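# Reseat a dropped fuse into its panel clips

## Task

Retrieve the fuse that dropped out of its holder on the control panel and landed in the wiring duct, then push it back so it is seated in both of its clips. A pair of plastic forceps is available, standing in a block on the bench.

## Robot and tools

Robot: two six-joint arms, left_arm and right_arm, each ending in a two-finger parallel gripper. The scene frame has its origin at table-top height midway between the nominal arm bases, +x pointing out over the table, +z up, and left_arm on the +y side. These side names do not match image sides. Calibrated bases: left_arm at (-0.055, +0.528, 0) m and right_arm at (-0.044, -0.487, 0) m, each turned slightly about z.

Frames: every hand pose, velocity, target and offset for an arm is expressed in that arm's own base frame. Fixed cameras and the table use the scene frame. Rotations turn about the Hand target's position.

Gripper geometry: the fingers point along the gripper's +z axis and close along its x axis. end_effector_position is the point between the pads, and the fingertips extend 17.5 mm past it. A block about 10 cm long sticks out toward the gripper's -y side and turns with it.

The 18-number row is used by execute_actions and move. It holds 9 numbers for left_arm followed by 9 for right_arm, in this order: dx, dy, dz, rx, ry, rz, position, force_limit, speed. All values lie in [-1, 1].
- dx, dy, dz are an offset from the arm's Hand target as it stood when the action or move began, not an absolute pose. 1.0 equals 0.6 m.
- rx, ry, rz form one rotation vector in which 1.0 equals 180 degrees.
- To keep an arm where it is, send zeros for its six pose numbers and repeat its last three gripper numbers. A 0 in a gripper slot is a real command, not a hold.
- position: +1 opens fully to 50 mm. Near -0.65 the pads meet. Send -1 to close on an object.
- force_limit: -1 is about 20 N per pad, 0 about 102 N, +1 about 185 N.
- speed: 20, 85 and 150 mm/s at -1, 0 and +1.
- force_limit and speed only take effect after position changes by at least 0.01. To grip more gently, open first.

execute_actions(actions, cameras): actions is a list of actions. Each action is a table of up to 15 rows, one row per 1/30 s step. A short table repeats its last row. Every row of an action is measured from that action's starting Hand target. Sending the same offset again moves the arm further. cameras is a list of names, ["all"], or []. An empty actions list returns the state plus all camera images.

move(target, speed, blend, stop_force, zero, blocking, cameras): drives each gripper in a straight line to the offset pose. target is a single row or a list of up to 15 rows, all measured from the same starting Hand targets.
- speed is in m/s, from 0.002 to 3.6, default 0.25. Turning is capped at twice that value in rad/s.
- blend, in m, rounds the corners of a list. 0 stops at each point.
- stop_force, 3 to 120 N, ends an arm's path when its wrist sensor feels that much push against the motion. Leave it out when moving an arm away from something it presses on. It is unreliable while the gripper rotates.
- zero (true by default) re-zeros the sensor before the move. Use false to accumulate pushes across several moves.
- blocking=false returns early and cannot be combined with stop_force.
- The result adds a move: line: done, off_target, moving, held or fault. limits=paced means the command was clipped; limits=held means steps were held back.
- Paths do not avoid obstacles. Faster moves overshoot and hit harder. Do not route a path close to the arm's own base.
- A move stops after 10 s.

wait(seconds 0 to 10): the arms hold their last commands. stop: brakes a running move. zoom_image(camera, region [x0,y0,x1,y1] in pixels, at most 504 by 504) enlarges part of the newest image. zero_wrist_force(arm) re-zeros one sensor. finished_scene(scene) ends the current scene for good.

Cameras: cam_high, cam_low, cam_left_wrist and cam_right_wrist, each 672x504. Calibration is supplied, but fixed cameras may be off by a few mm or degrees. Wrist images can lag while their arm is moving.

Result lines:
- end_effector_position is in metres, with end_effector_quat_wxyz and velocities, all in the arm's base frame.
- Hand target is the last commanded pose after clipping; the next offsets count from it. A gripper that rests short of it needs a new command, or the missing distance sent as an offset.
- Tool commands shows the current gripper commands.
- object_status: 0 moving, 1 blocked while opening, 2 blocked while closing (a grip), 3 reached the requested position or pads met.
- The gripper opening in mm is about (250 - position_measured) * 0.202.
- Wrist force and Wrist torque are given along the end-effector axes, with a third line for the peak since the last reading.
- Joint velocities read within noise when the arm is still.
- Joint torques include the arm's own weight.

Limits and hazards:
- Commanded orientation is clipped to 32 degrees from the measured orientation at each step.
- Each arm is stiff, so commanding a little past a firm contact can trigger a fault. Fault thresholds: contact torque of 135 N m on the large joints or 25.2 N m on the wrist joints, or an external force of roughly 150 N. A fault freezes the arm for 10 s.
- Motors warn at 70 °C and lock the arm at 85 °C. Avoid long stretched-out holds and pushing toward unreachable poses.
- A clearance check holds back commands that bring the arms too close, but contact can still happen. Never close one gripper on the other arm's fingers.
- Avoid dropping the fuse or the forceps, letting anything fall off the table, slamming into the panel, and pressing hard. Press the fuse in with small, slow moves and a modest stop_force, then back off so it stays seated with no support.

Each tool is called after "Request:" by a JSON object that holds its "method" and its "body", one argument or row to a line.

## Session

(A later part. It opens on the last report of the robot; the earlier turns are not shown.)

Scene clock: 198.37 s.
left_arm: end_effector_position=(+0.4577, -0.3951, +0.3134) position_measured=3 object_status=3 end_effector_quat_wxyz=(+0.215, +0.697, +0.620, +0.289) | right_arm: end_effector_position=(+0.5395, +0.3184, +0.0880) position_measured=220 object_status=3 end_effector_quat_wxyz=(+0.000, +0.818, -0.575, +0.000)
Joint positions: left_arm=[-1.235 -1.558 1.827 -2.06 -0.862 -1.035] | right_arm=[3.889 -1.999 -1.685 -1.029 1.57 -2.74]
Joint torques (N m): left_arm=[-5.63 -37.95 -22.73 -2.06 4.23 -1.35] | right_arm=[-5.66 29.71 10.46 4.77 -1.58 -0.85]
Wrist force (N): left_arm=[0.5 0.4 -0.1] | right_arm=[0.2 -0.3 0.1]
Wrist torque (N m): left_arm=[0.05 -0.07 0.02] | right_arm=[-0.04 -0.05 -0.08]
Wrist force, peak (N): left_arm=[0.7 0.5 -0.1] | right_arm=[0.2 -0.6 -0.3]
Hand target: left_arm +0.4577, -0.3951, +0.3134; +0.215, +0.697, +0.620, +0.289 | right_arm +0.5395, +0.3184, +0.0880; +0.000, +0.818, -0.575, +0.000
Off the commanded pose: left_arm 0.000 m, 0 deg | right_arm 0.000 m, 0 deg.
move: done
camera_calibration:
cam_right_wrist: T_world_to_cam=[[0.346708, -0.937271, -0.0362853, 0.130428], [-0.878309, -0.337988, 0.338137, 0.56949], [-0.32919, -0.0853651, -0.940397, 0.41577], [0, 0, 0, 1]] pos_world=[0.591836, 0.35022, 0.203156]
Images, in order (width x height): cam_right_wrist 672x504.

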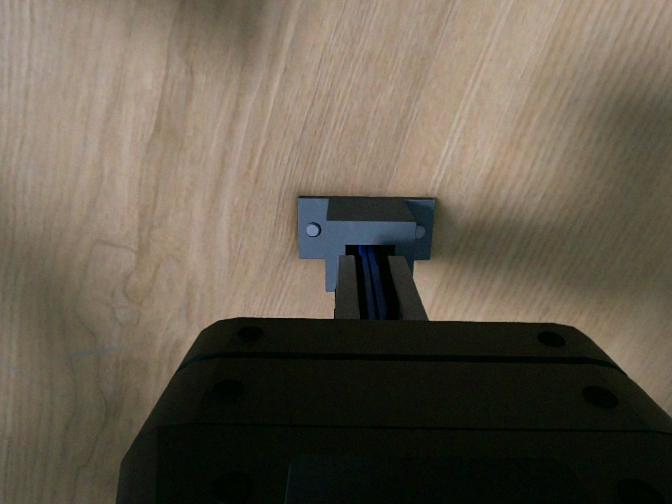

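Request:
{"method": "move", "body": {
  "target": [0,0,0,0,0,0,1,1,1,0,0,0.15,0,0,0,-0.45,-1,-1],
  "cameras": ["cam_right_wrist","cam_low","cam_high"],
  "speed": 0.1
}}

Request:
{"method": "zoom_image", "body": {
  "camera": "cam_right_wrist",
  "region": [290, 140, 450, 330]
}}

Request:
{"method": "zoom_image", "body": {
  "camera": "cam_low",
  "region": [40, 150, 160, 300]
}}

Scene clock: 208.70 s.
left_arm: end_effector_position=(+0.4577, -0.3951, +0.3134) position_measured=3 object_status=3 end_effector_quat_wxyz=(+0.215, +0.697, +0.620, +0.289) | right_arm: end_effector_position=(+0.5395, +0.3184, +0.1779) position_measured=220 object_status=3 end_effector_quat_wxyz=(+0.000, +0.818, -0.575, +0.000)
Joint positions: left_arm=[-1.235 -1.558 1.827 -2.06 -0.862 -1.035] | right_arm=[3.889 -1.909 -1.56 -1.243 1.57 -2.74]
Joint torques (N m): left_arm=[-5 -37.72 -22.48 -2.19 4.29 -1.28] | right_arm=[0.51 55.15 37.39 1.3 -0.04 0.74]
Wrist force (N): left_arm=[0.5 0.3 -0.3] | right_arm=[0.4 -0.5 0.2]
Wrist torque (N m): left_arm=[0.03 -0.07 0.02] | right_arm=[-0.10 -0.09 -0.08]
Wrist force, peak (N): left_arm=[0.8 0.3 -0.3] | right_arm=[0.2 -0.2 1.5]
Hand target: left_arm +0.4577, -0.3951, +0.3134; +0.215, +0.697, +0.620, +0.289 | right_arm +0.5395, +0.3184, +0.1780; +0.000, +0.818, -0.575, +0.000
Off the commanded pose: left_arm 0.000 m, 0 deg | right_arm 0.000 m, 0 deg.
move: done
camera_calibration:
cam_right_wrist: T_world_to_cam=[[0.346738, -0.937263, -0.036197, 0.13355], [-0.878299, -0.337984, 0.338169, 0.539041], [-0.329187, -0.0854642, -0.940389, 0.500334], [0, 0, 0, 1]] pos_world=[0.591836, 0.35012, 0.293056]
Images, in order (width x height): cam_high 672x504, cam_low 672x504, cam_right_wrist 672x504.

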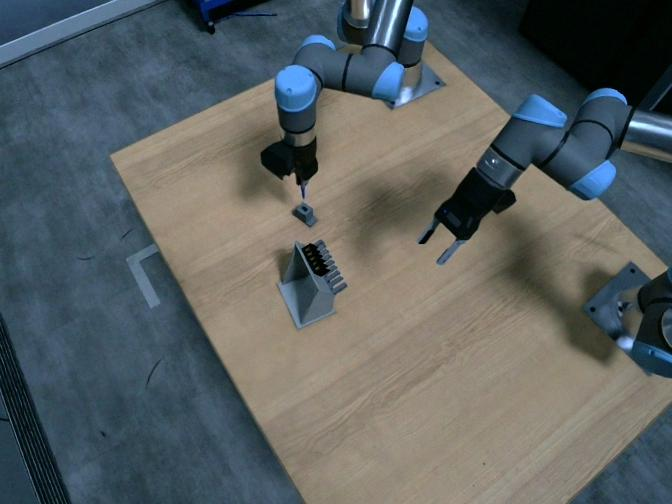

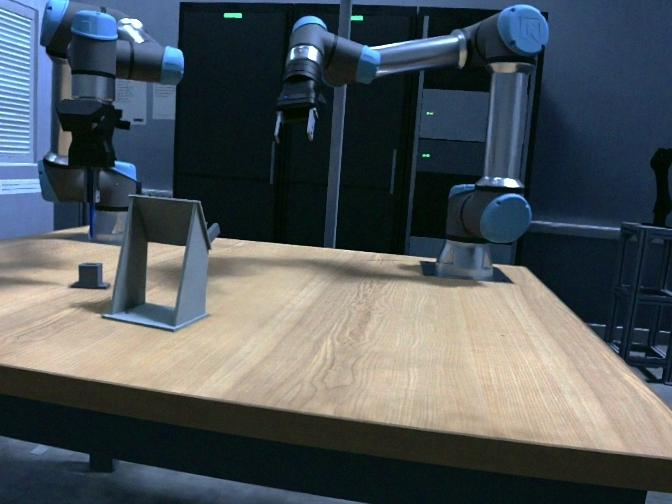

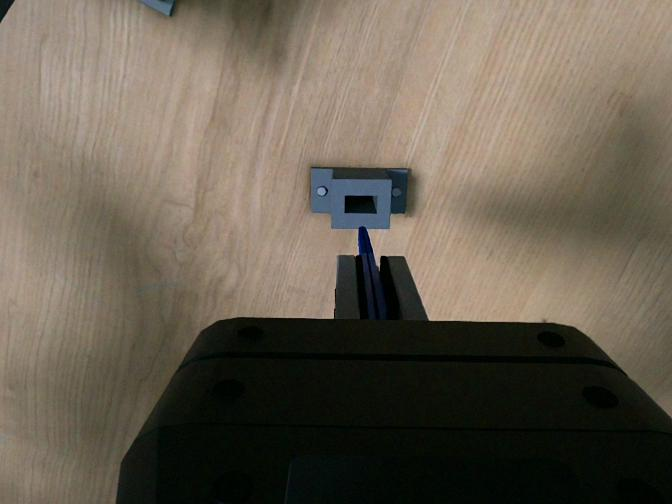

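Scaled by 2.653 from the camera's 672x504 image, which has a finer 960x720 frame.

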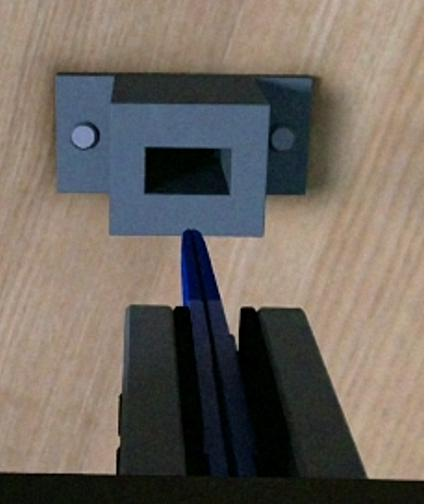

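Scaled by 3.360 from the camera's 672x504 image, which has a finer 960x720 frame.

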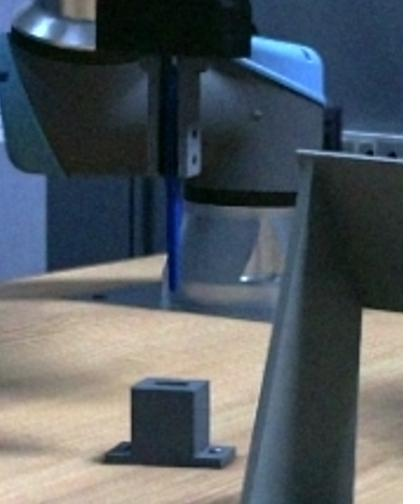

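Request:
{"method": "move", "body": {
  "target": [
    [-0.05,0.25,0,0,0,0,1,1,1,-0.1325,0.219,0.103,-0.222,-0.290,0.3255,-0.45,-1,-1],
    [-0.05,0.25,0,0,0,0,1,1,1,-0.096,0.368,0.033,-0.222,-0.290,0.3255,-0.45,-1,-1]
  ],
  "cameras": ["cam_right_wrist","cam_low","cam_high"],
  "speed": 0.25,
  "blend": 0.03
}}

Request:
{"method": "zoom_image", "body": {
  "camera": "cam_right_wrist",
  "region": [220, 60, 520, 330]
}}

Request:
{"method": "zoom_image", "body": {
  "camera": "cam_high",
  "region": [260, 160, 400, 320]
}}

Scene clock: 271.83 s.
left_arm: end_effector_position=(+0.4277, -0.2451, +0.3134) position_measured=3 object_status=3 end_effector_quat_wxyz=(+0.215, +0.697, +0.620, +0.289) | right_arm: end_effector_position=(+0.4819, +0.5392, +0.1978) position_measured=220 object_status=3 end_effector_quat_wxyz=(+0.021, +0.854, -0.035, +0.519)
Joint positions: left_arm=[-1.172 -1.908 2.127 -2.062 -0.877 -0.955] | right_arm=[4.506 -2.048 -1.771 -0.659 0.494 -3.407]
Joint torques (N m): left_arm=[7.3 -22.22 -18.51 -2.03 -1.05 1.24] | right_arm=[-7.42 30.26 33.99 5.01 -0.38 -1.03]
Wrist force (N): left_arm=[0.5 0.0 0.0] | right_arm=[0.8 -2.5 2.9]
Wrist torque (N m): left_arm=[-0.01 -0.07 -0.08] | right_arm=[-0.31 -0.22 -0.26]
Wrist force, peak (N): left_arm=[0.4 0.6 -0.4] | right_arm=[-0.1 -5.0 3.5]
Hand target: left_arm +0.4277, -0.2451, +0.3134; +0.215, +0.697, +0.620, +0.289 | right_arm +0.4819, +0.5392, +0.1978; +0.021, +0.854, -0.035, +0.519
Off the commanded pose: left_arm 0.000 m, 0 deg | right_arm 0.000 m, 0 deg.
move: done
camera_calibration:
cam_right_wrist: T_world_to_cam=[[0.492471, -0.0319303, 0.869743, -0.376278], [-0.366527, -0.913996, 0.173982, 0.652734], [0.789386, -0.404466, -0.461819, 0.0572822], [0, 0, 0, 1]] pos_world=[0.379333, 0.60775, 0.240155]
Images, in order (width x height): cam_high 672x504, cam_low 672x504, cam_right_wrist 672x504.

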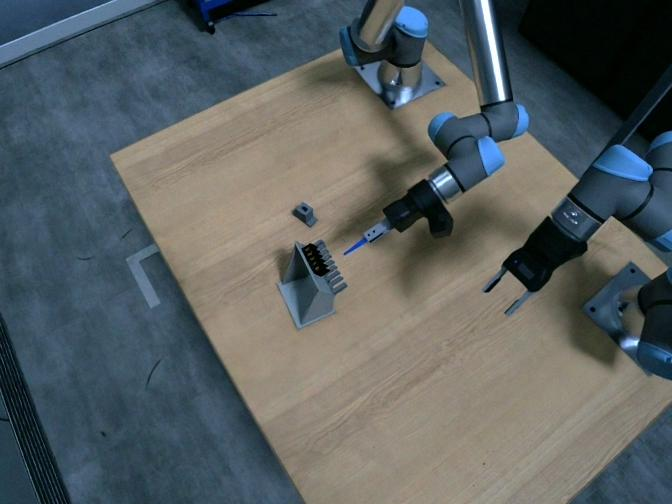

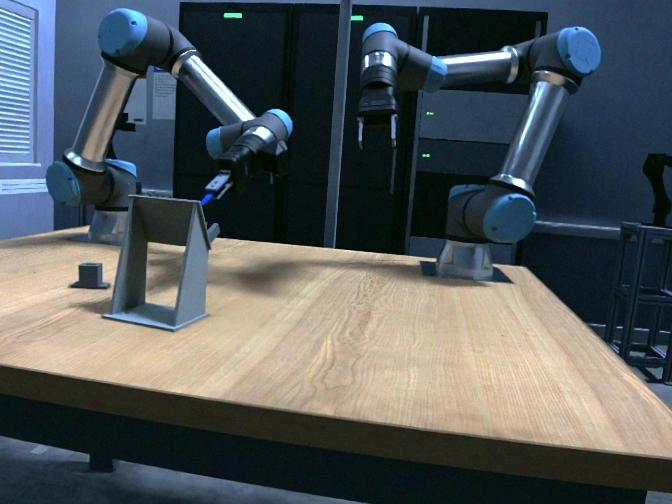

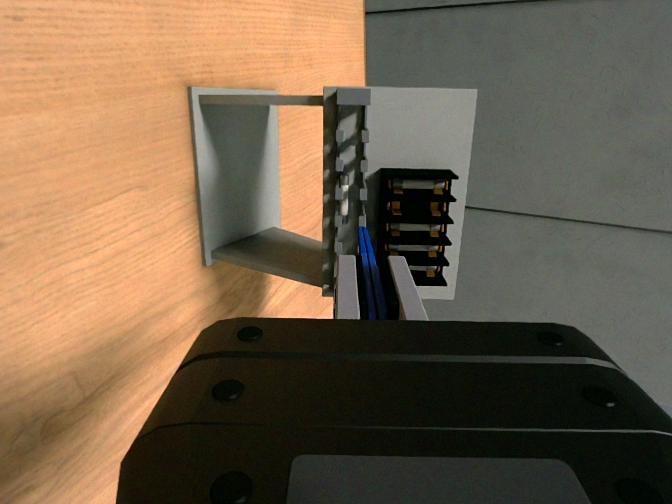

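Scaled by 1.680 from the camera's 672x504 image, which has a finer 960x720 frame.

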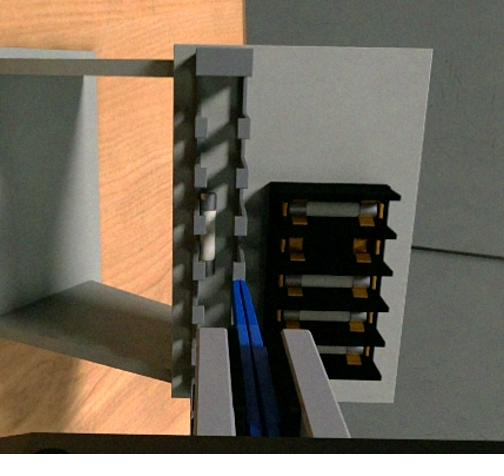

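Scaled by 3.150 from the camera's 672x504 image, which has a finer 960x720 frame.

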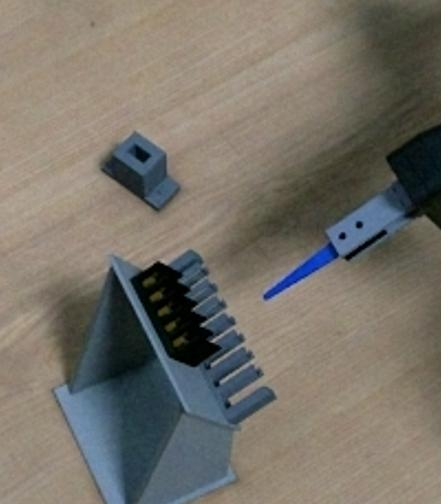

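Request:
{"method": "zoom_image", "body": {
  "camera": "cam_right_wrist",
  "region": [310, 120, 400, 260]
}}

Scaled by 3.600 from the camera's 672x504 image, which has a finer 960x720 frame.

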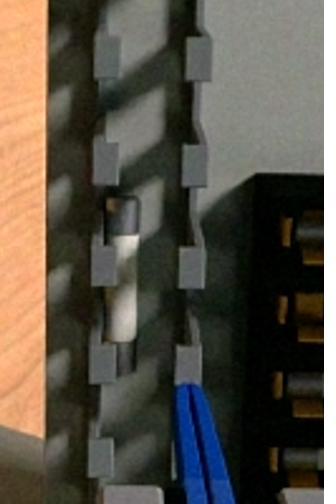

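Request:
{"method": "move", "body": {
  "target": [0,0,0,0,0,0,1,1,1,0,0,0,0,0,0,-0.42,-1,-1],
  "cameras": ["cam_right_wrist"]
}}

Request:
{"method": "zoom_image", "body": {
  "camera": "cam_right_wrist",
  "region": [310, 180, 430, 330]
}}

Request:
{"method": "move", "body": {
  "target": [0,0,0,0,0,0,1,1,1,0,0,0,0,0,0,-0.4,-1,-1],
  "cameras": ["cam_right_wrist"]
}}

Request:
{"method": "zoom_image", "body": {
  "camera": "cam_right_wrist",
  "region": [310, 180, 430, 330]
}}

Scene clock: 312.13 s.
left_arm: end_effector_position=(+0.4277, -0.2451, +0.3134) position_measured=3 object_status=3 end_effector_quat_wxyz=(+0.215, +0.697, +0.620, +0.289) | right_arm: end_effector_position=(+0.4819, +0.5392, +0.1978) position_measured=215 object_status=3 end_effector_quat_wxyz=(+0.021, +0.854, -0.035, +0.519)
Joint positions: left_arm=[-1.172 -1.908 2.127 -2.062 -0.877 -0.955] | right_arm=[4.506 -2.048 -1.771 -0.659 0.494 -3.407]
Joint torques (N m): left_arm=[7.51 -21.77 -19.38 -2.16 -0.79 1.37] | right_arm=[-6.88 29.82 34.09 5.06 -0.35 -1.14]
Wrist force (N): left_arm=[0.4 0.1 -0.1] | right_arm=[0.7 -2.8 3.0]
Wrist torque (N m): left_arm=[0.01 -0.06 -0.08] | right_arm=[-0.35 -0.21 -0.25]
Wrist force, peak (N): left_arm=[0.6 0.2 -0.2] | right_arm=[0.8 -2.8 3.3]
Hand target: left_arm +0.4277, -0.2451, +0.3134; +0.215, +0.697, +0.620, +0.289 | right_arm +0.4819, +0.5392, +0.1978; +0.021, +0.854, -0.035, +0.519
Off the commanded pose: left_arm 0.000 m, 0 deg | right_arm 0.000 m, 0 deg.
move: done
camera_calibration:
cam_right_wrist: T_world_to_cam=[[0.492471, -0.0319303, 0.869743, -0.376278], [-0.366527, -0.913996, 0.173982, 0.652734], [0.789386, -0.404466, -0.461819, 0.0572822], [0, 0, 0, 1]] pos_world=[0.379333, 0.60775, 0.240155]
Images, in order (width x height): cam_right_wrist 672x504.

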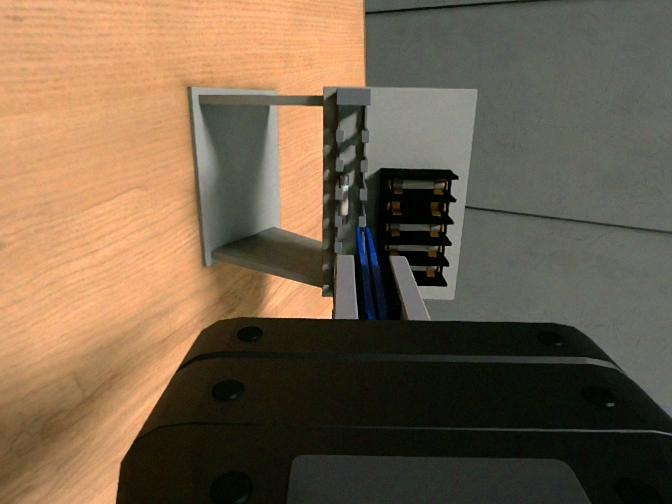

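Scaled by 3.360 from the camera's 672x504 image, which has a finer 960x720 frame.

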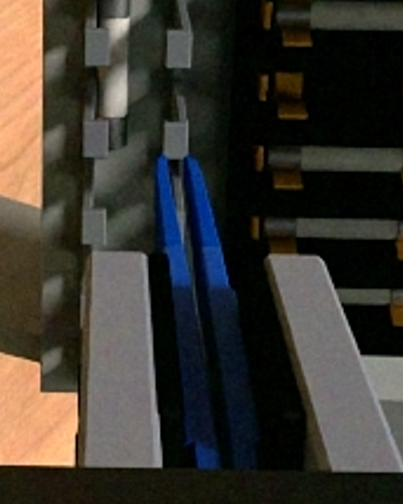

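Scene clock: 312.63 s.
left_arm: end_effector_position=(+0.4277, -0.2451, +0.3134) position_measured=3 object_status=3 end_effector_quat_wxyz=(+0.215, +0.697, +0.620, +0.289) | right_arm: end_effector_position=(+0.4819, +0.5392, +0.1978) position_measured=212 object_status=3 end_effector_quat_wxyz=(+0.021, +0.854, -0.035, +0.519)
Joint positions: left_arm=[-1.172 -1.908 2.127 -2.062 -0.877 -0.955] | right_arm=[4.506 -2.048 -1.771 -0.659 0.494 -3.407]
Joint torques (N m): left_arm=[7.9 -21.99 -19 -2.23 -1.09 1.43] | right_arm=[-7.3 30.18 34.19 5.04 -0.43 -1.2]
Wrist force (N): left_arm=[0.1 0.0 -0.1] | right_arm=[1.0 -2.7 2.9]
Wrist torque (N m): left_arm=[-0.01 -0.01 -0.08] | right_arm=[-0.33 -0.25 -0.25]
Wrist force, peak (N): left_arm=[0.5 0.0 -0.3] | right_arm=[1.0 -2.8 3.1]
Hand target: left_arm +0.4277, -0.2451, +0.3134; +0.215, +0.697, +0.620, +0.289 | right_arm +0.4819, +0.5392, +0.1978; +0.021, +0.854, -0.035, +0.519
Off the commanded pose: left_arm 0.000 m, 0 deg | right_arm 0.000 m, 0 deg.
move: done
camera_calibration:
cam_right_wrist: T_world_to_cam=[[0.492471, -0.0319303, 0.869743, -0.376278], [-0.366527, -0.913996, 0.173982, 0.652734], [0.789386, -0.404466, -0.461819, 0.0572822], [0, 0, 0, 1]] pos_world=[0.379333, 0.60775, 0.240155]
Images, in order (width x height): cam_right_wrist 672x504.

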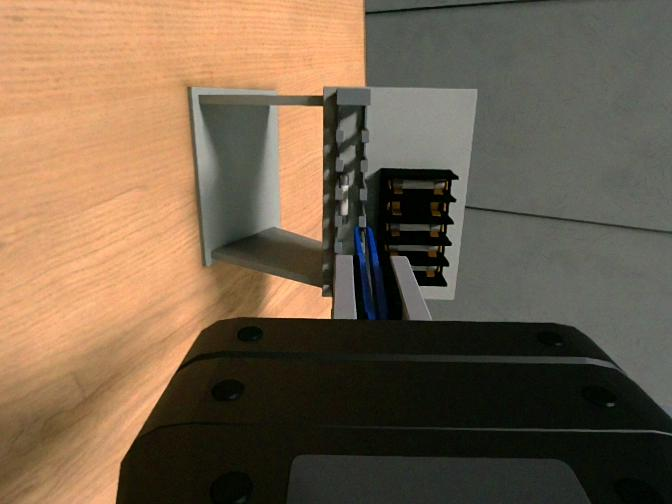

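Scaled by 3.360 from the camera's 672x504 image, which has a finer 960x720 frame.

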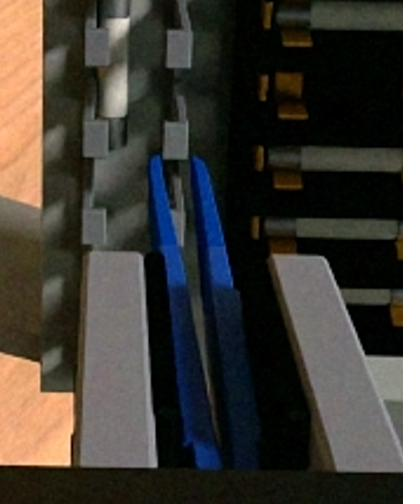

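Request:
{"method": "move", "body": {
  "target": [0,0,0,0,0,0,1,1,1,0.0298,-0.0025,-0.0328,0,0,0,-0.36,-1,-1],
  "speed": 0.1,
  "cameras": ["cam_right_wrist"]
}}

Request:
{"method": "zoom_image", "body": {
  "camera": "cam_right_wrist",
  "region": [290, 120, 410, 280]
}}

Scene clock: 324.13 s.
left_arm: end_effector_position=(+0.4277, -0.2451, +0.3134) position_measured=3 object_status=3 end_effector_quat_wxyz=(+0.215, +0.697, +0.620, +0.289) | right_arm: end_effector_position=(+0.4998, +0.5377, +0.1781) position_measured=206 object_status=3 end_effector_quat_wxyz=(+0.021, +0.854, -0.035, +0.519)
Joint positions: left_arm=[-1.172 -1.908 2.127 -2.062 -0.877 -0.955] | right_arm=[4.477 -2.101 -1.765 -0.56 0.502 -3.466]
Joint torques (N m): left_arm=[7.33 -21.97 -19.54 -2.12 -0.84 1.28] | right_arm=[-7.29 31.54 33.81 5.04 -0.36 -0.97]
Wrist force (N): left_arm=[0.4 -0.1 -0.3] | right_arm=[1.1 -2.6 2.8]
Wrist torque (N m): left_arm=[-0.03 -0.06 -0.08] | right_arm=[-0.32 -0.26 -0.24]
Wrist force, peak (N): left_arm=[0.4 -0.1 -0.3] | right_arm=[0.9 -3.0 3.4]
Hand target: left_arm +0.4277, -0.2451, +0.3134; +0.215, +0.697, +0.620, +0.289 | right_arm +0.4998, +0.5377, +0.1781; +0.021, +0.854, -0.035, +0.519
Off the commanded pose: left_arm 0.000 m, 0 deg | right_arm 0.000 m, 0 deg.
move: done
camera_calibration:
cam_right_wrist: T_world_to_cam=[[0.492468, -0.0319312, 0.869745, -0.368006], [-0.366601, -0.913958, 0.174023, 0.661349], [0.789354, -0.40455, -0.461801, 0.0335072], [0, 0, 0, 1]] pos_world=[0.397233, 0.60625, 0.220455]
Images, in order (width x height): cam_right_wrist 672x504.

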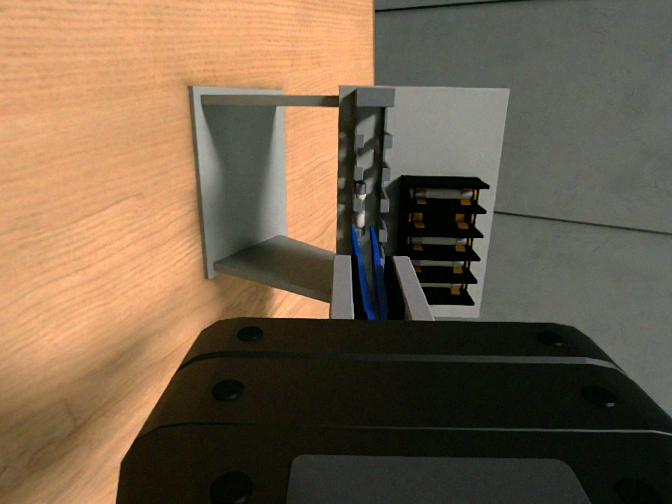

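Scaled by 3.150 from the camera's 672x504 image, which has a finer 960x720 frame.

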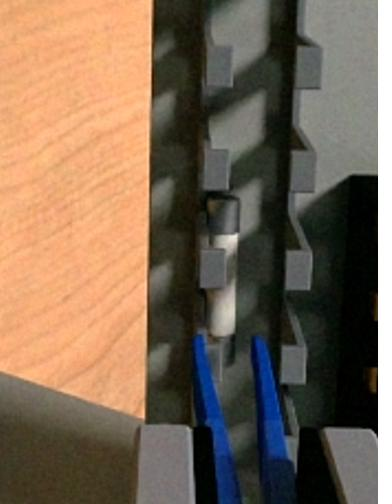

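Request:
{"method": "move", "body": {
  "target": [0,0,0,0,0,0,1,1,1,0.0296,-0.0008,-0.0154,0,0,0,-0.36,-1,-1],
  "speed": 0.04,
  "stop_force": 5,
  "cameras": ["cam_right_wrist"]
}}

Request:
{"method": "zoom_image", "body": {
  "camera": "cam_right_wrist",
  "region": [310, 150, 410, 280]
}}

Scene clock: 342.57 s.
left_arm: end_effector_position=(+0.4277, -0.2451, +0.3134) position_measured=3 object_status=3 end_effector_quat_wxyz=(+0.215, +0.697, +0.620, +0.289) | right_arm: end_effector_position=(+0.5176, +0.5372, +0.1688) position_measured=206 object_status=3 end_effector_quat_wxyz=(+0.021, +0.854, -0.035, +0.519)
Joint positions: left_arm=[-1.172 -1.908 2.127 -2.062 -0.877 -0.955] | right_arm=[4.448 -2.139 -1.745 -0.493 0.51 -3.522]
Joint torques (N m): left_arm=[7.66 -21.7 -19.46 -2.13 -0.97 1.37] | right_arm=[-7.21 32.69 34.02 5.08 -0.41 -1.07]
Wrist force (N): left_arm=[0.2 0.1 0.1] | right_arm=[0.8 -2.8 3.1]
Wrist torque (N m): left_arm=[0.01 -0.02 -0.08] | right_arm=[-0.35 -0.23 -0.26]
Wrist force, peak (N): left_arm=[0.6 0.1 -0.1] | right_arm=[0.6 -2.8 3.6]
Hand target: left_arm +0.4277, -0.2451, +0.3134; +0.215, +0.697, +0.620, +0.289 | right_arm +0.5176, +0.5372, +0.1688; +0.021, +0.854, -0.035, +0.519
Off the commanded pose: left_arm 0.000 m, 0 deg | right_arm 0.000 m, 0 deg.
move: done
camera_calibration:
cam_right_wrist: T_world_to_cam=[[0.492471, -0.0319303, 0.869743, -0.368787], [-0.366527, -0.913996, 0.173982, 0.669019], [0.789386, -0.404466, -0.461819, 0.0149456], [0, 0, 0, 1]] pos_world=[0.415033, 0.60575, 0.211255]
Images, in order (width x height): cam_right_wrist 672x504.

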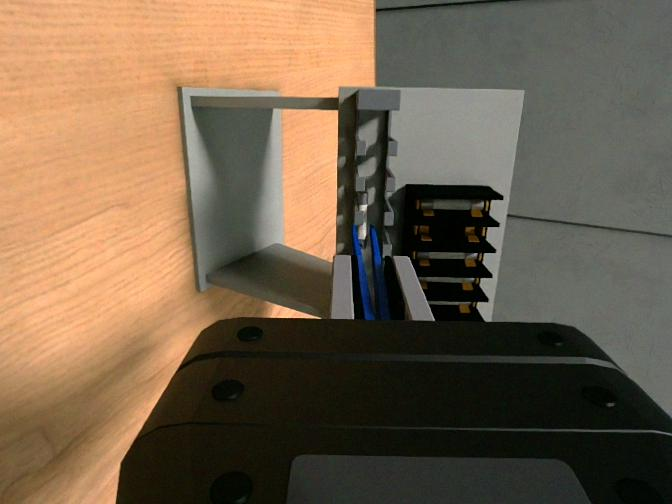

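Scaled by 3.877 from the camera's 672x504 image, which has a finer 960x720 frame.

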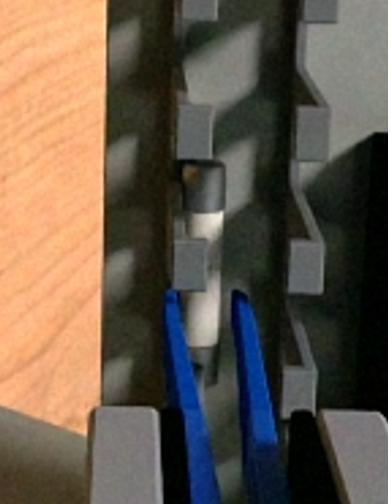

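Request:
{"method": "move", "body": {
  "target": [0,0,0,0,0,0,1,1,1,0.0221,-0.0026,-0.0115,0,0,0,-0.36,-1,-1],
  "speed": 0.03,
  "stop_force": 4,
  "cameras": ["cam_right_wrist"]
}}

Request:
{"method": "zoom_image", "body": {
  "camera": "cam_right_wrist",
  "region": [310, 150, 410, 280]
}}

Scene clock: 349.77 s.
left_arm: end_effector_position=(+0.4277, -0.2451, +0.3134) position_measured=3 object_status=3 end_effector_quat_wxyz=(+0.215, +0.697, +0.620, +0.289) | right_arm: end_effector_position=(+0.5308, +0.5357, +0.1619) position_measured=206 object_status=3 end_effector_quat_wxyz=(+0.021, +0.854, -0.035, +0.519)
Joint positions: left_arm=[-1.172 -1.908 2.127 -2.062 -0.877 -0.955] | right_arm=[4.427 -2.167 -1.73 -0.444 0.518 -3.563]
Joint torques (N m): left_arm=[7.34 -21.61 -18.69 -2.09 -0.78 1.44] | right_arm=[-7.23 33.57 33.14 5.04 -0.26 -1.16]
Wrist force (N): left_arm=[0.4 -0.1 -0.1] | right_arm=[0.6 -2.9 3.3]
Wrist torque (N m): left_arm=[-0.03 -0.05 -0.08] | right_arm=[-0.35 -0.20 -0.26]
Wrist force, peak (N): left_arm=[0.5 0.1 -0.2] | right_arm=[0.9 -2.9 3.4]
Hand target: left_arm +0.4277, -0.2451, +0.3134; +0.215, +0.697, +0.620, +0.289 | right_arm +0.5308, +0.5357, +0.1619; +0.021, +0.854, -0.035, +0.519
Off the commanded pose: left_arm 0.000 m, 0 deg | right_arm 0.000 m, 0 deg.
move: done
camera_calibration:
cam_right_wrist: T_world_to_cam=[[0.492471, -0.0319303, 0.869743, -0.369335], [-0.366527, -0.913996, 0.173982, 0.673687], [0.789386, -0.404466, -0.461819, 0.000732431], [0, 0, 0, 1]] pos_world=[0.428233, 0.60425, 0.204355]
Images, in order (width x height): cam_right_wrist 672x504.

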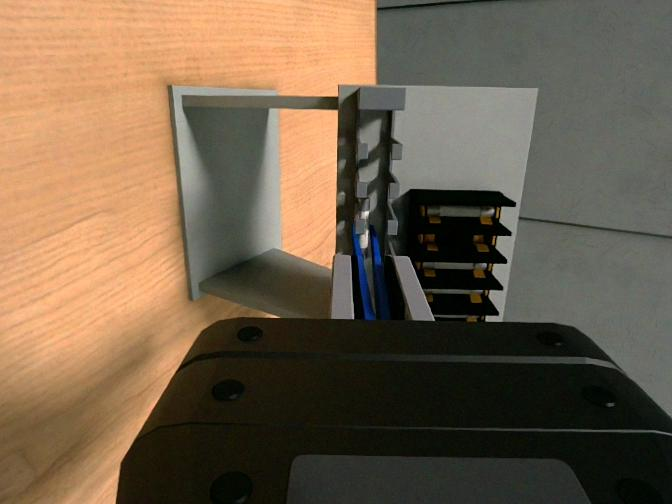

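Scaled by 3.877 from the camera's 672x504 image, which has a finer 960x720 frame.

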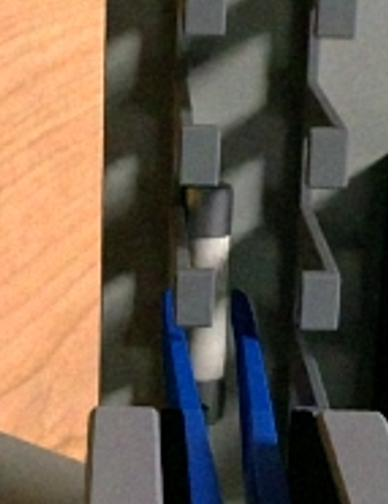

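Request:
{"method": "move", "body": {
  "target": [
    [0,0,0,0,0,0,1,1,1,0.0038,-0.002,-0.0013,0,0,0,-0.36,-1,-1],
    [0,0,0,0,0,0,1,1,1,0.0038,-0.002,-0.0013,0,0,0,-0.46,-1,-1]
  ],
  "speed": 0.03,
  "cameras": ["cam_right_wrist"]
}}

Request:
{"method": "zoom_image", "body": {
  "camera": "cam_right_wrist",
  "region": [310, 150, 410, 280]
}}

Scene clock: 359.40 s.
left_arm: end_effector_position=(+0.4277, -0.2451, +0.3134) position_measured=3 object_status=3 end_effector_quat_wxyz=(+0.215, +0.697, +0.620, +0.289) | right_arm: end_effector_position=(+0.5331, +0.5345, +0.1612) position_measured=221 object_status=3 end_effector_quat_wxyz=(+0.021, +0.854, -0.035, +0.519)
Joint positions: left_arm=[-1.172 -1.908 2.127 -2.062 -0.877 -0.955] | right_arm=[4.423 -2.17 -1.73 -0.434 0.519 -3.571]
Joint torques (N m): left_arm=[7.56 -21.34 -19.43 -2.07 -0.81 1.47] | right_arm=[-7.38 34.05 32.44 5.02 -0.46 -1.2]
Wrist force (N): left_arm=[0.3 0.1 -0.2] | right_arm=[0.4 -3.1 2.6]
Wrist torque (N m): left_arm=[0.00 -0.04 -0.08] | right_arm=[-0.35 -0.18 -0.26]
Wrist force, peak (N): left_arm=[0.4 0.4 -0.1] | right_arm=[0.3 -3.2 3.1]
Hand target: left_arm +0.4277, -0.2451, +0.3134; +0.215, +0.697, +0.620, +0.289 | right_arm +0.5331, +0.5345, +0.1612; +0.021, +0.854, -0.035, +0.519
Off the commanded pose: left_arm 0.000 m, 0 deg | right_arm 0.000 m, 0 deg.
move: done
camera_calibration:
cam_right_wrist: T_world_to_cam=[[0.492471, -0.0319303, 0.869743, -0.36981], [-0.366527, -0.913996, 0.173982, 0.673572], [0.789386, -0.404466, -0.461819, -0.00193797], [0, 0, 0, 1]] pos_world=[0.430533, 0.60305, 0.203555]
Images, in order (width x height): cam_right_wrist 672x504.

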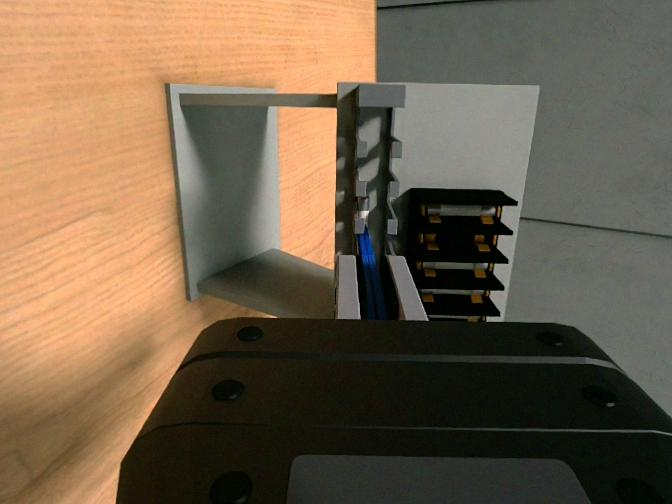

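Scaled by 3.877 from the camera's 672x504 image, which has a finer 960x720 frame.

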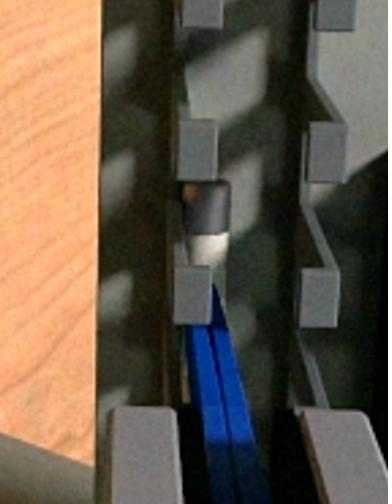

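Request:
{"method": "move", "body": {
  "target": [0,0,0,0,0,0,1,1,1,0,0,0,0,0,0,-0.35,-1,-1]
}}

Request:
{"method": "move", "body": {
  "target": [0,0,0,0,0,0,1,1,1,0.0085,-0.004,-0.0047,0,0,0,-0.35,-1,-1],
  "speed": 0.02,
  "stop_force": 4,
  "cameras": ["cam_right_wrist"]
}}

Request:
{"method": "zoom_image", "body": {
  "camera": "cam_right_wrist",
  "region": [310, 150, 410, 280]
}}

Scene clock: 372.10 s.
left_arm: end_effector_position=(+0.4277, -0.2451, +0.3134) position_measured=3 object_status=3 end_effector_quat_wxyz=(+0.215, +0.697, +0.620, +0.289) | right_arm: end_effector_position=(+0.5331, +0.5345, +0.1612) position_measured=205 object_status=3 end_effector_quat_wxyz=(+0.021, +0.854, -0.035, +0.519)
Joint positions: left_arm=[-1.172 -1.908 2.127 -2.062 -0.877 -0.955] | right_arm=[4.423 -2.17 -1.73 -0.434 0.519 -3.571]
Joint torques (N m): left_arm=[7.26 -21.72 -18.51 -2.11 -0.7 1.38] | right_arm=[-7.25 33.73 27.1 5.02 -0.85 -1.22]
Wrist force (N): left_arm=[0.4 0.2 0.0] | right_arm=[0.8 -2.8 2.6]
Wrist torque (N m): left_arm=[0.01 -0.05 -0.08] | right_arm=[-0.35 -0.22 -0.26]
Wrist force, peak (N): left_arm=[0.5 -0.1 -0.4] | right_arm=[0.4 -3.3 3.0]
Hand target: left_arm +0.4277, -0.2451, +0.3134; +0.215, +0.697, +0.620, +0.289 | right_arm +0.5331, +0.5345, +0.1612; +0.021, +0.854, -0.035, +0.519
Off the commanded pose: left_arm 0.000 m, 0 deg | right_arm 0.000 m, 0 deg.
move: done

Scene clock: 373.60 s.
left_arm: end_effector_position=(+0.4277, -0.2451, +0.3134) position_measured=3 object_status=3 end_effector_quat_wxyz=(+0.215, +0.697, +0.620, +0.289) | right_arm: end_effector_position=(+0.5365, +0.5329, +0.1593) position_measured=205 object_status=3 end_effector_quat_wxyz=(+0.021, +0.854, -0.035, +0.519)
Joint positions: left_arm=[-1.172 -1.908 2.127 -2.062 -0.877 -0.955] | right_arm=[4.417 -2.175 -1.73 -0.42 0.522 -3.582]
Joint torques (N m): left_arm=[6.75 -22.33 -18.48 -2.14 -0.7 1.34] | right_arm=[5.19 60.83 7.79 1.71 -3.9 1.63]
Wrist force (N): left_arm=[0.3 0.2 -0.1] | right_arm=[1.0 -3.0 3.0]
Wrist torque (N m): left_arm=[0.01 -0.05 -0.08] | right_arm=[-0.36 -0.25 -0.43]
Wrist force, peak (N): left_arm=[0.4 -0.1 0.2] | right_arm=[1.4 -4.5 -8.2]
Hand target: left_arm +0.4277, -0.2451, +0.3134; +0.215, +0.697, +0.620, +0.289 | right_arm +0.5365, +0.5329, +0.1593; +0.021, +0.854, -0.035, +0.519 (not the last commanded pose)
Off the commanded pose: left_arm 0.000 m, 0 deg | right_arm 0.002 m, 0 deg.
move: contact (right_arm)
camera_calibration:
cam_right_wrist: T_world_to_cam=[[0.49245, -0.031977, 0.869753, -0.369848], [-0.366624, -0.913957, 0.173979, 0.673706], [0.789354, -0.404549, -0.461802, -0.00608646], [0, 0, 0, 1]] pos_world=[0.433933, 0.60145, 0.201655]
Images, in order (width x height): cam_right_wrist 672x504.

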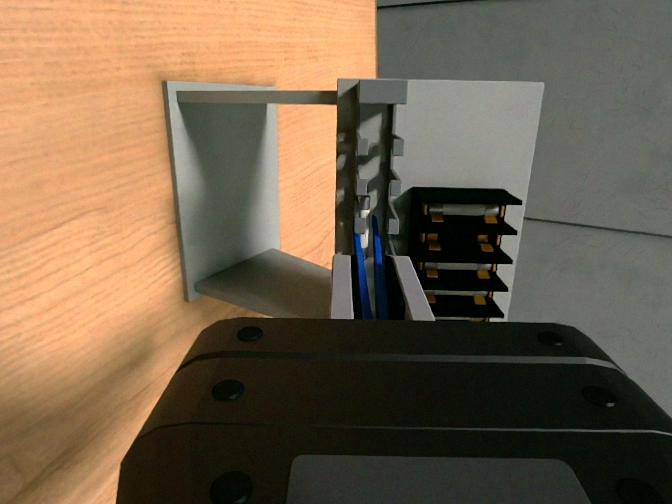

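Scaled by 3.877 from the camera's 672x504 image, which has a finer 960x720 frame.

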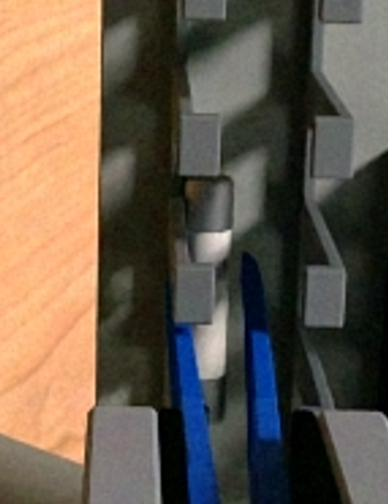

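Request:
{"method": "zoom_image", "body": {
  "camera": "cam_right_wrist",
  "region": [310, 200, 440, 330]
}}

Request:
{"method": "execute_actions", "body": {
  "actions": []
}}

Request:
{"method": "zoom_image", "body": {
  "camera": "cam_high",
  "region": [290, 180, 410, 300]
}}

Scaled by 3.877 from the camera's 672x504 image, which has a finer 960x720 frame.

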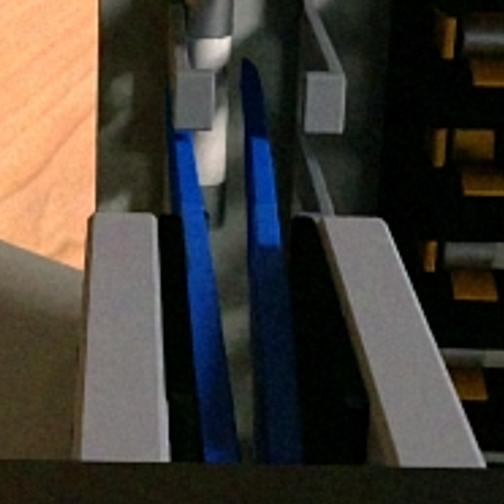

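Scene clock: 398.33 s.
left_arm: end_effector_position=(+0.4277, -0.2451, +0.3134) position_measured=3 object_status=3 end_effector_quat_wxyz=(+0.215, +0.697, +0.620, +0.289) | right_arm: end_effector_position=(+0.5365, +0.5329, +0.1593) position_measured=205 object_status=3 end_effector_quat_wxyz=(+0.021, +0.854, -0.035, +0.519)
Joint positions: left_arm=[-1.172 -1.908 2.127 -2.062 -0.877 -0.955] | right_arm=[4.417 -2.175 -1.73 -0.42 0.522 -3.582]
Joint velocities: within noise
Joint torques (N m): left_arm=[6.84 -21.54 -19.35 -2.27 -0.68 1.28] | right_arm=[5.42 60.95 7.75 1.71 -3.74 1.73]
Wrist force (N): left_arm=[0.2 0.0 -0.2] | right_arm=[1.1 -2.8 2.8]
Wrist torque (N m): left_arm=[-0.02 -0.03 -0.08] | right_arm=[-0.34 -0.26 -0.44]
Wrist force, peak (N): left_arm=[0.5 0.0 -0.2] | right_arm=[0.6 -3.3 3.1]
Hand target: left_arm +0.4277, -0.2451, +0.3134; +0.215, +0.697, +0.620, +0.289 | right_arm +0.5365, +0.5329, +0.1593; +0.021, +0.854, -0.035, +0.519 (not the last commanded pose)
Tool commands: left_gripper/position=+1.0 left_gripper/force_limit=+1.0 left_gripper/speed=+1.0 right_gripper/position=-0.35 right_gripper/force_limit=-1.0 right_gripper/speed=-1.0
Off the commanded pose: left_arm 0.000 m, 0 deg | right_arm 0.002 m, 0 deg.
camera_calibration:
cam_left_wrist: T_world_to_cam=[[0.0670531, 0.989747, 0.126111, 0.182797], [0.445372, -0.142796, 0.883885, -0.489865], [0.892831, -0.00310083, -0.45038, -0.107726], [0, 0, 0, 1]] pos_world=[0.302096, -0.251208, 0.361415]
cam_right_wrist: T_world_to_cam=[[0.492482, -0.0318965, 0.869738, -0.369907], [-0.366583, -0.913959, 0.174056, 0.673673], [0.789353, -0.40455, -0.461801, -0.00608529], [0, 0, 0, 1]] pos_world=[0.433933, 0.60145, 0.201655]

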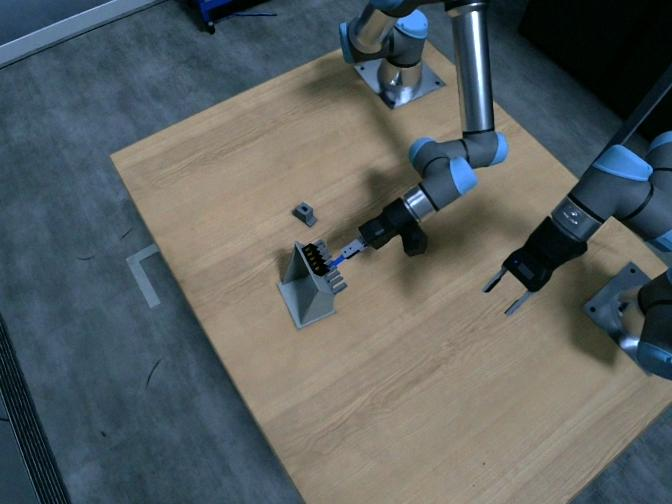

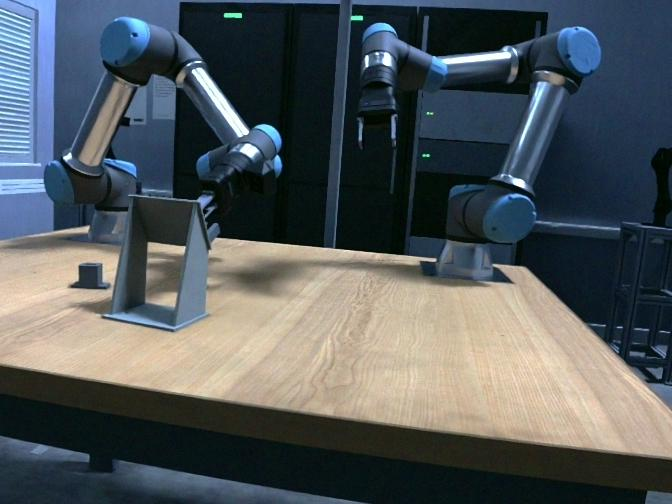

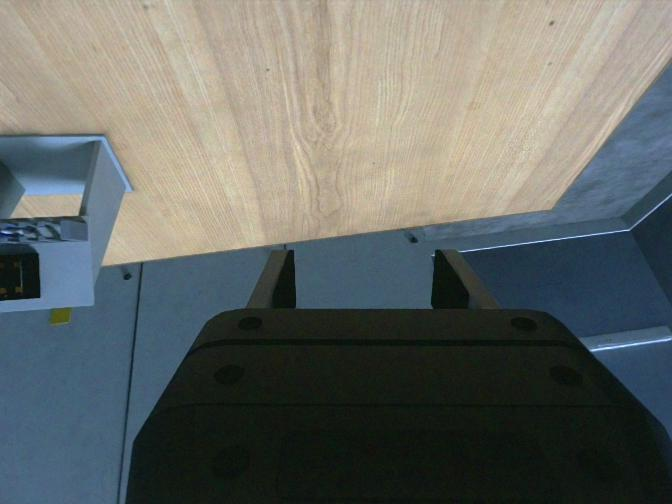

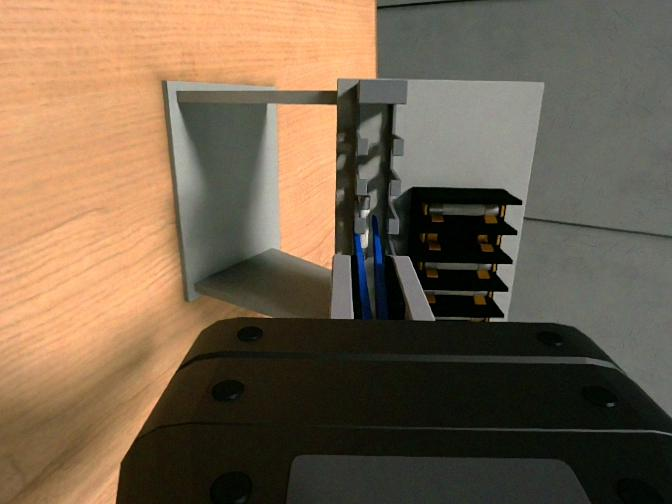

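Scaled by 4.200 from the camera's 672x504 image, which has a finer 960x720 frame.

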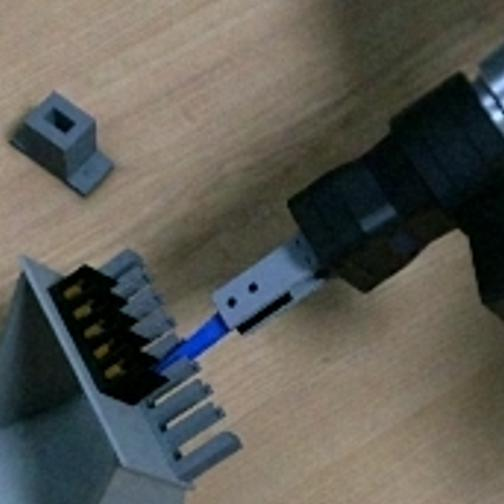

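Request:
{"method": "move", "body": {
  "target": [
    [0,0,0,0,0,0,1,1,1,-0.0022,0,0.0012,0,0,0,-0.37,-1,-1],
    [0,0,0,0,0,0,1,1,1,-0.002,0.0018,0.0012,-0.011,0.0009,-0.0212,-0.37,-1,-1]
  ],
  "speed": 0.02,
  "cameras": ["cam_right_wrist"]
}}

Request:
{"method": "zoom_image", "body": {
  "camera": "cam_right_wrist",
  "region": [310, 170, 440, 310]
}}

Scene clock: 419.43 s.
left_arm: end_effector_position=(+0.4277, -0.2451, +0.3134) position_measured=3 object_status=3 end_effector_quat_wxyz=(+0.215, +0.697, +0.620, +0.289) | right_arm: end_effector_position=(+0.5353, +0.5339, +0.1600) position_measured=208 object_status=3 end_effector_quat_wxyz=(+0.053, +0.853, -0.054, +0.517)
Joint positions: left_arm=[-1.172 -1.908 2.127 -2.062 -0.877 -0.955] | right_arm=[4.425 -2.175 -1.676 -0.63 0.492 -3.441]
Joint torques (N m): left_arm=[6.93 -21.35 -20.77 -2.24 -0.48 1.26] | right_arm=[4.88 35.04 33.22 1.96 -3.93 1.72]
Wrist force (N): left_arm=[0.4 -0.1 0.0] | right_arm=[1.1 -2.7 2.9]
Wrist torque (N m): left_arm=[-0.03 -0.05 -0.08] | right_arm=[-0.30 -0.29 -0.45]
Wrist force, peak (N): left_arm=[0.7 0.1 0.0] | right_arm=[1.0 -3.3 3.1]
Hand target: left_arm +0.4277, -0.2451, +0.3134; +0.215, +0.697, +0.620, +0.289 | right_arm +0.5353, +0.5339, +0.1600; +0.053, +0.853, -0.054, +0.517
Off the commanded pose: left_arm 0.000 m, 0 deg | right_arm 0.000 m, 0 deg.
move: done
camera_calibration:
cam_right_wrist: T_world_to_cam=[[0.492677, -0.0346808, 0.869521, -0.368522], [-0.425833, -0.881006, 0.206141, 0.683037], [0.758904, -0.471832, -0.448819, 0.0456933], [0, 0, 0, 1]] pos_world=[0.437745, 0.610539, 0.200144]
Images, in order (width x height): cam_right_wrist 672x504.

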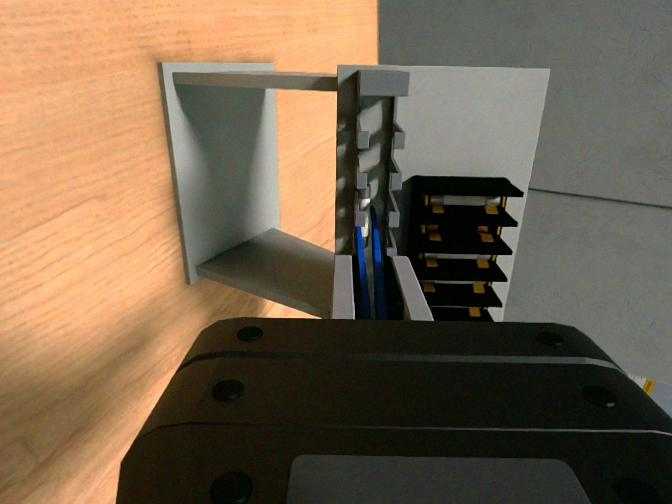

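Scaled by 3.600 from the camera's 672x504 image, which has a finer 960x720 frame.

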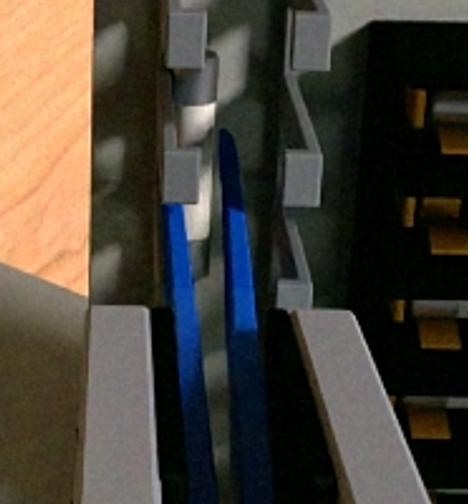

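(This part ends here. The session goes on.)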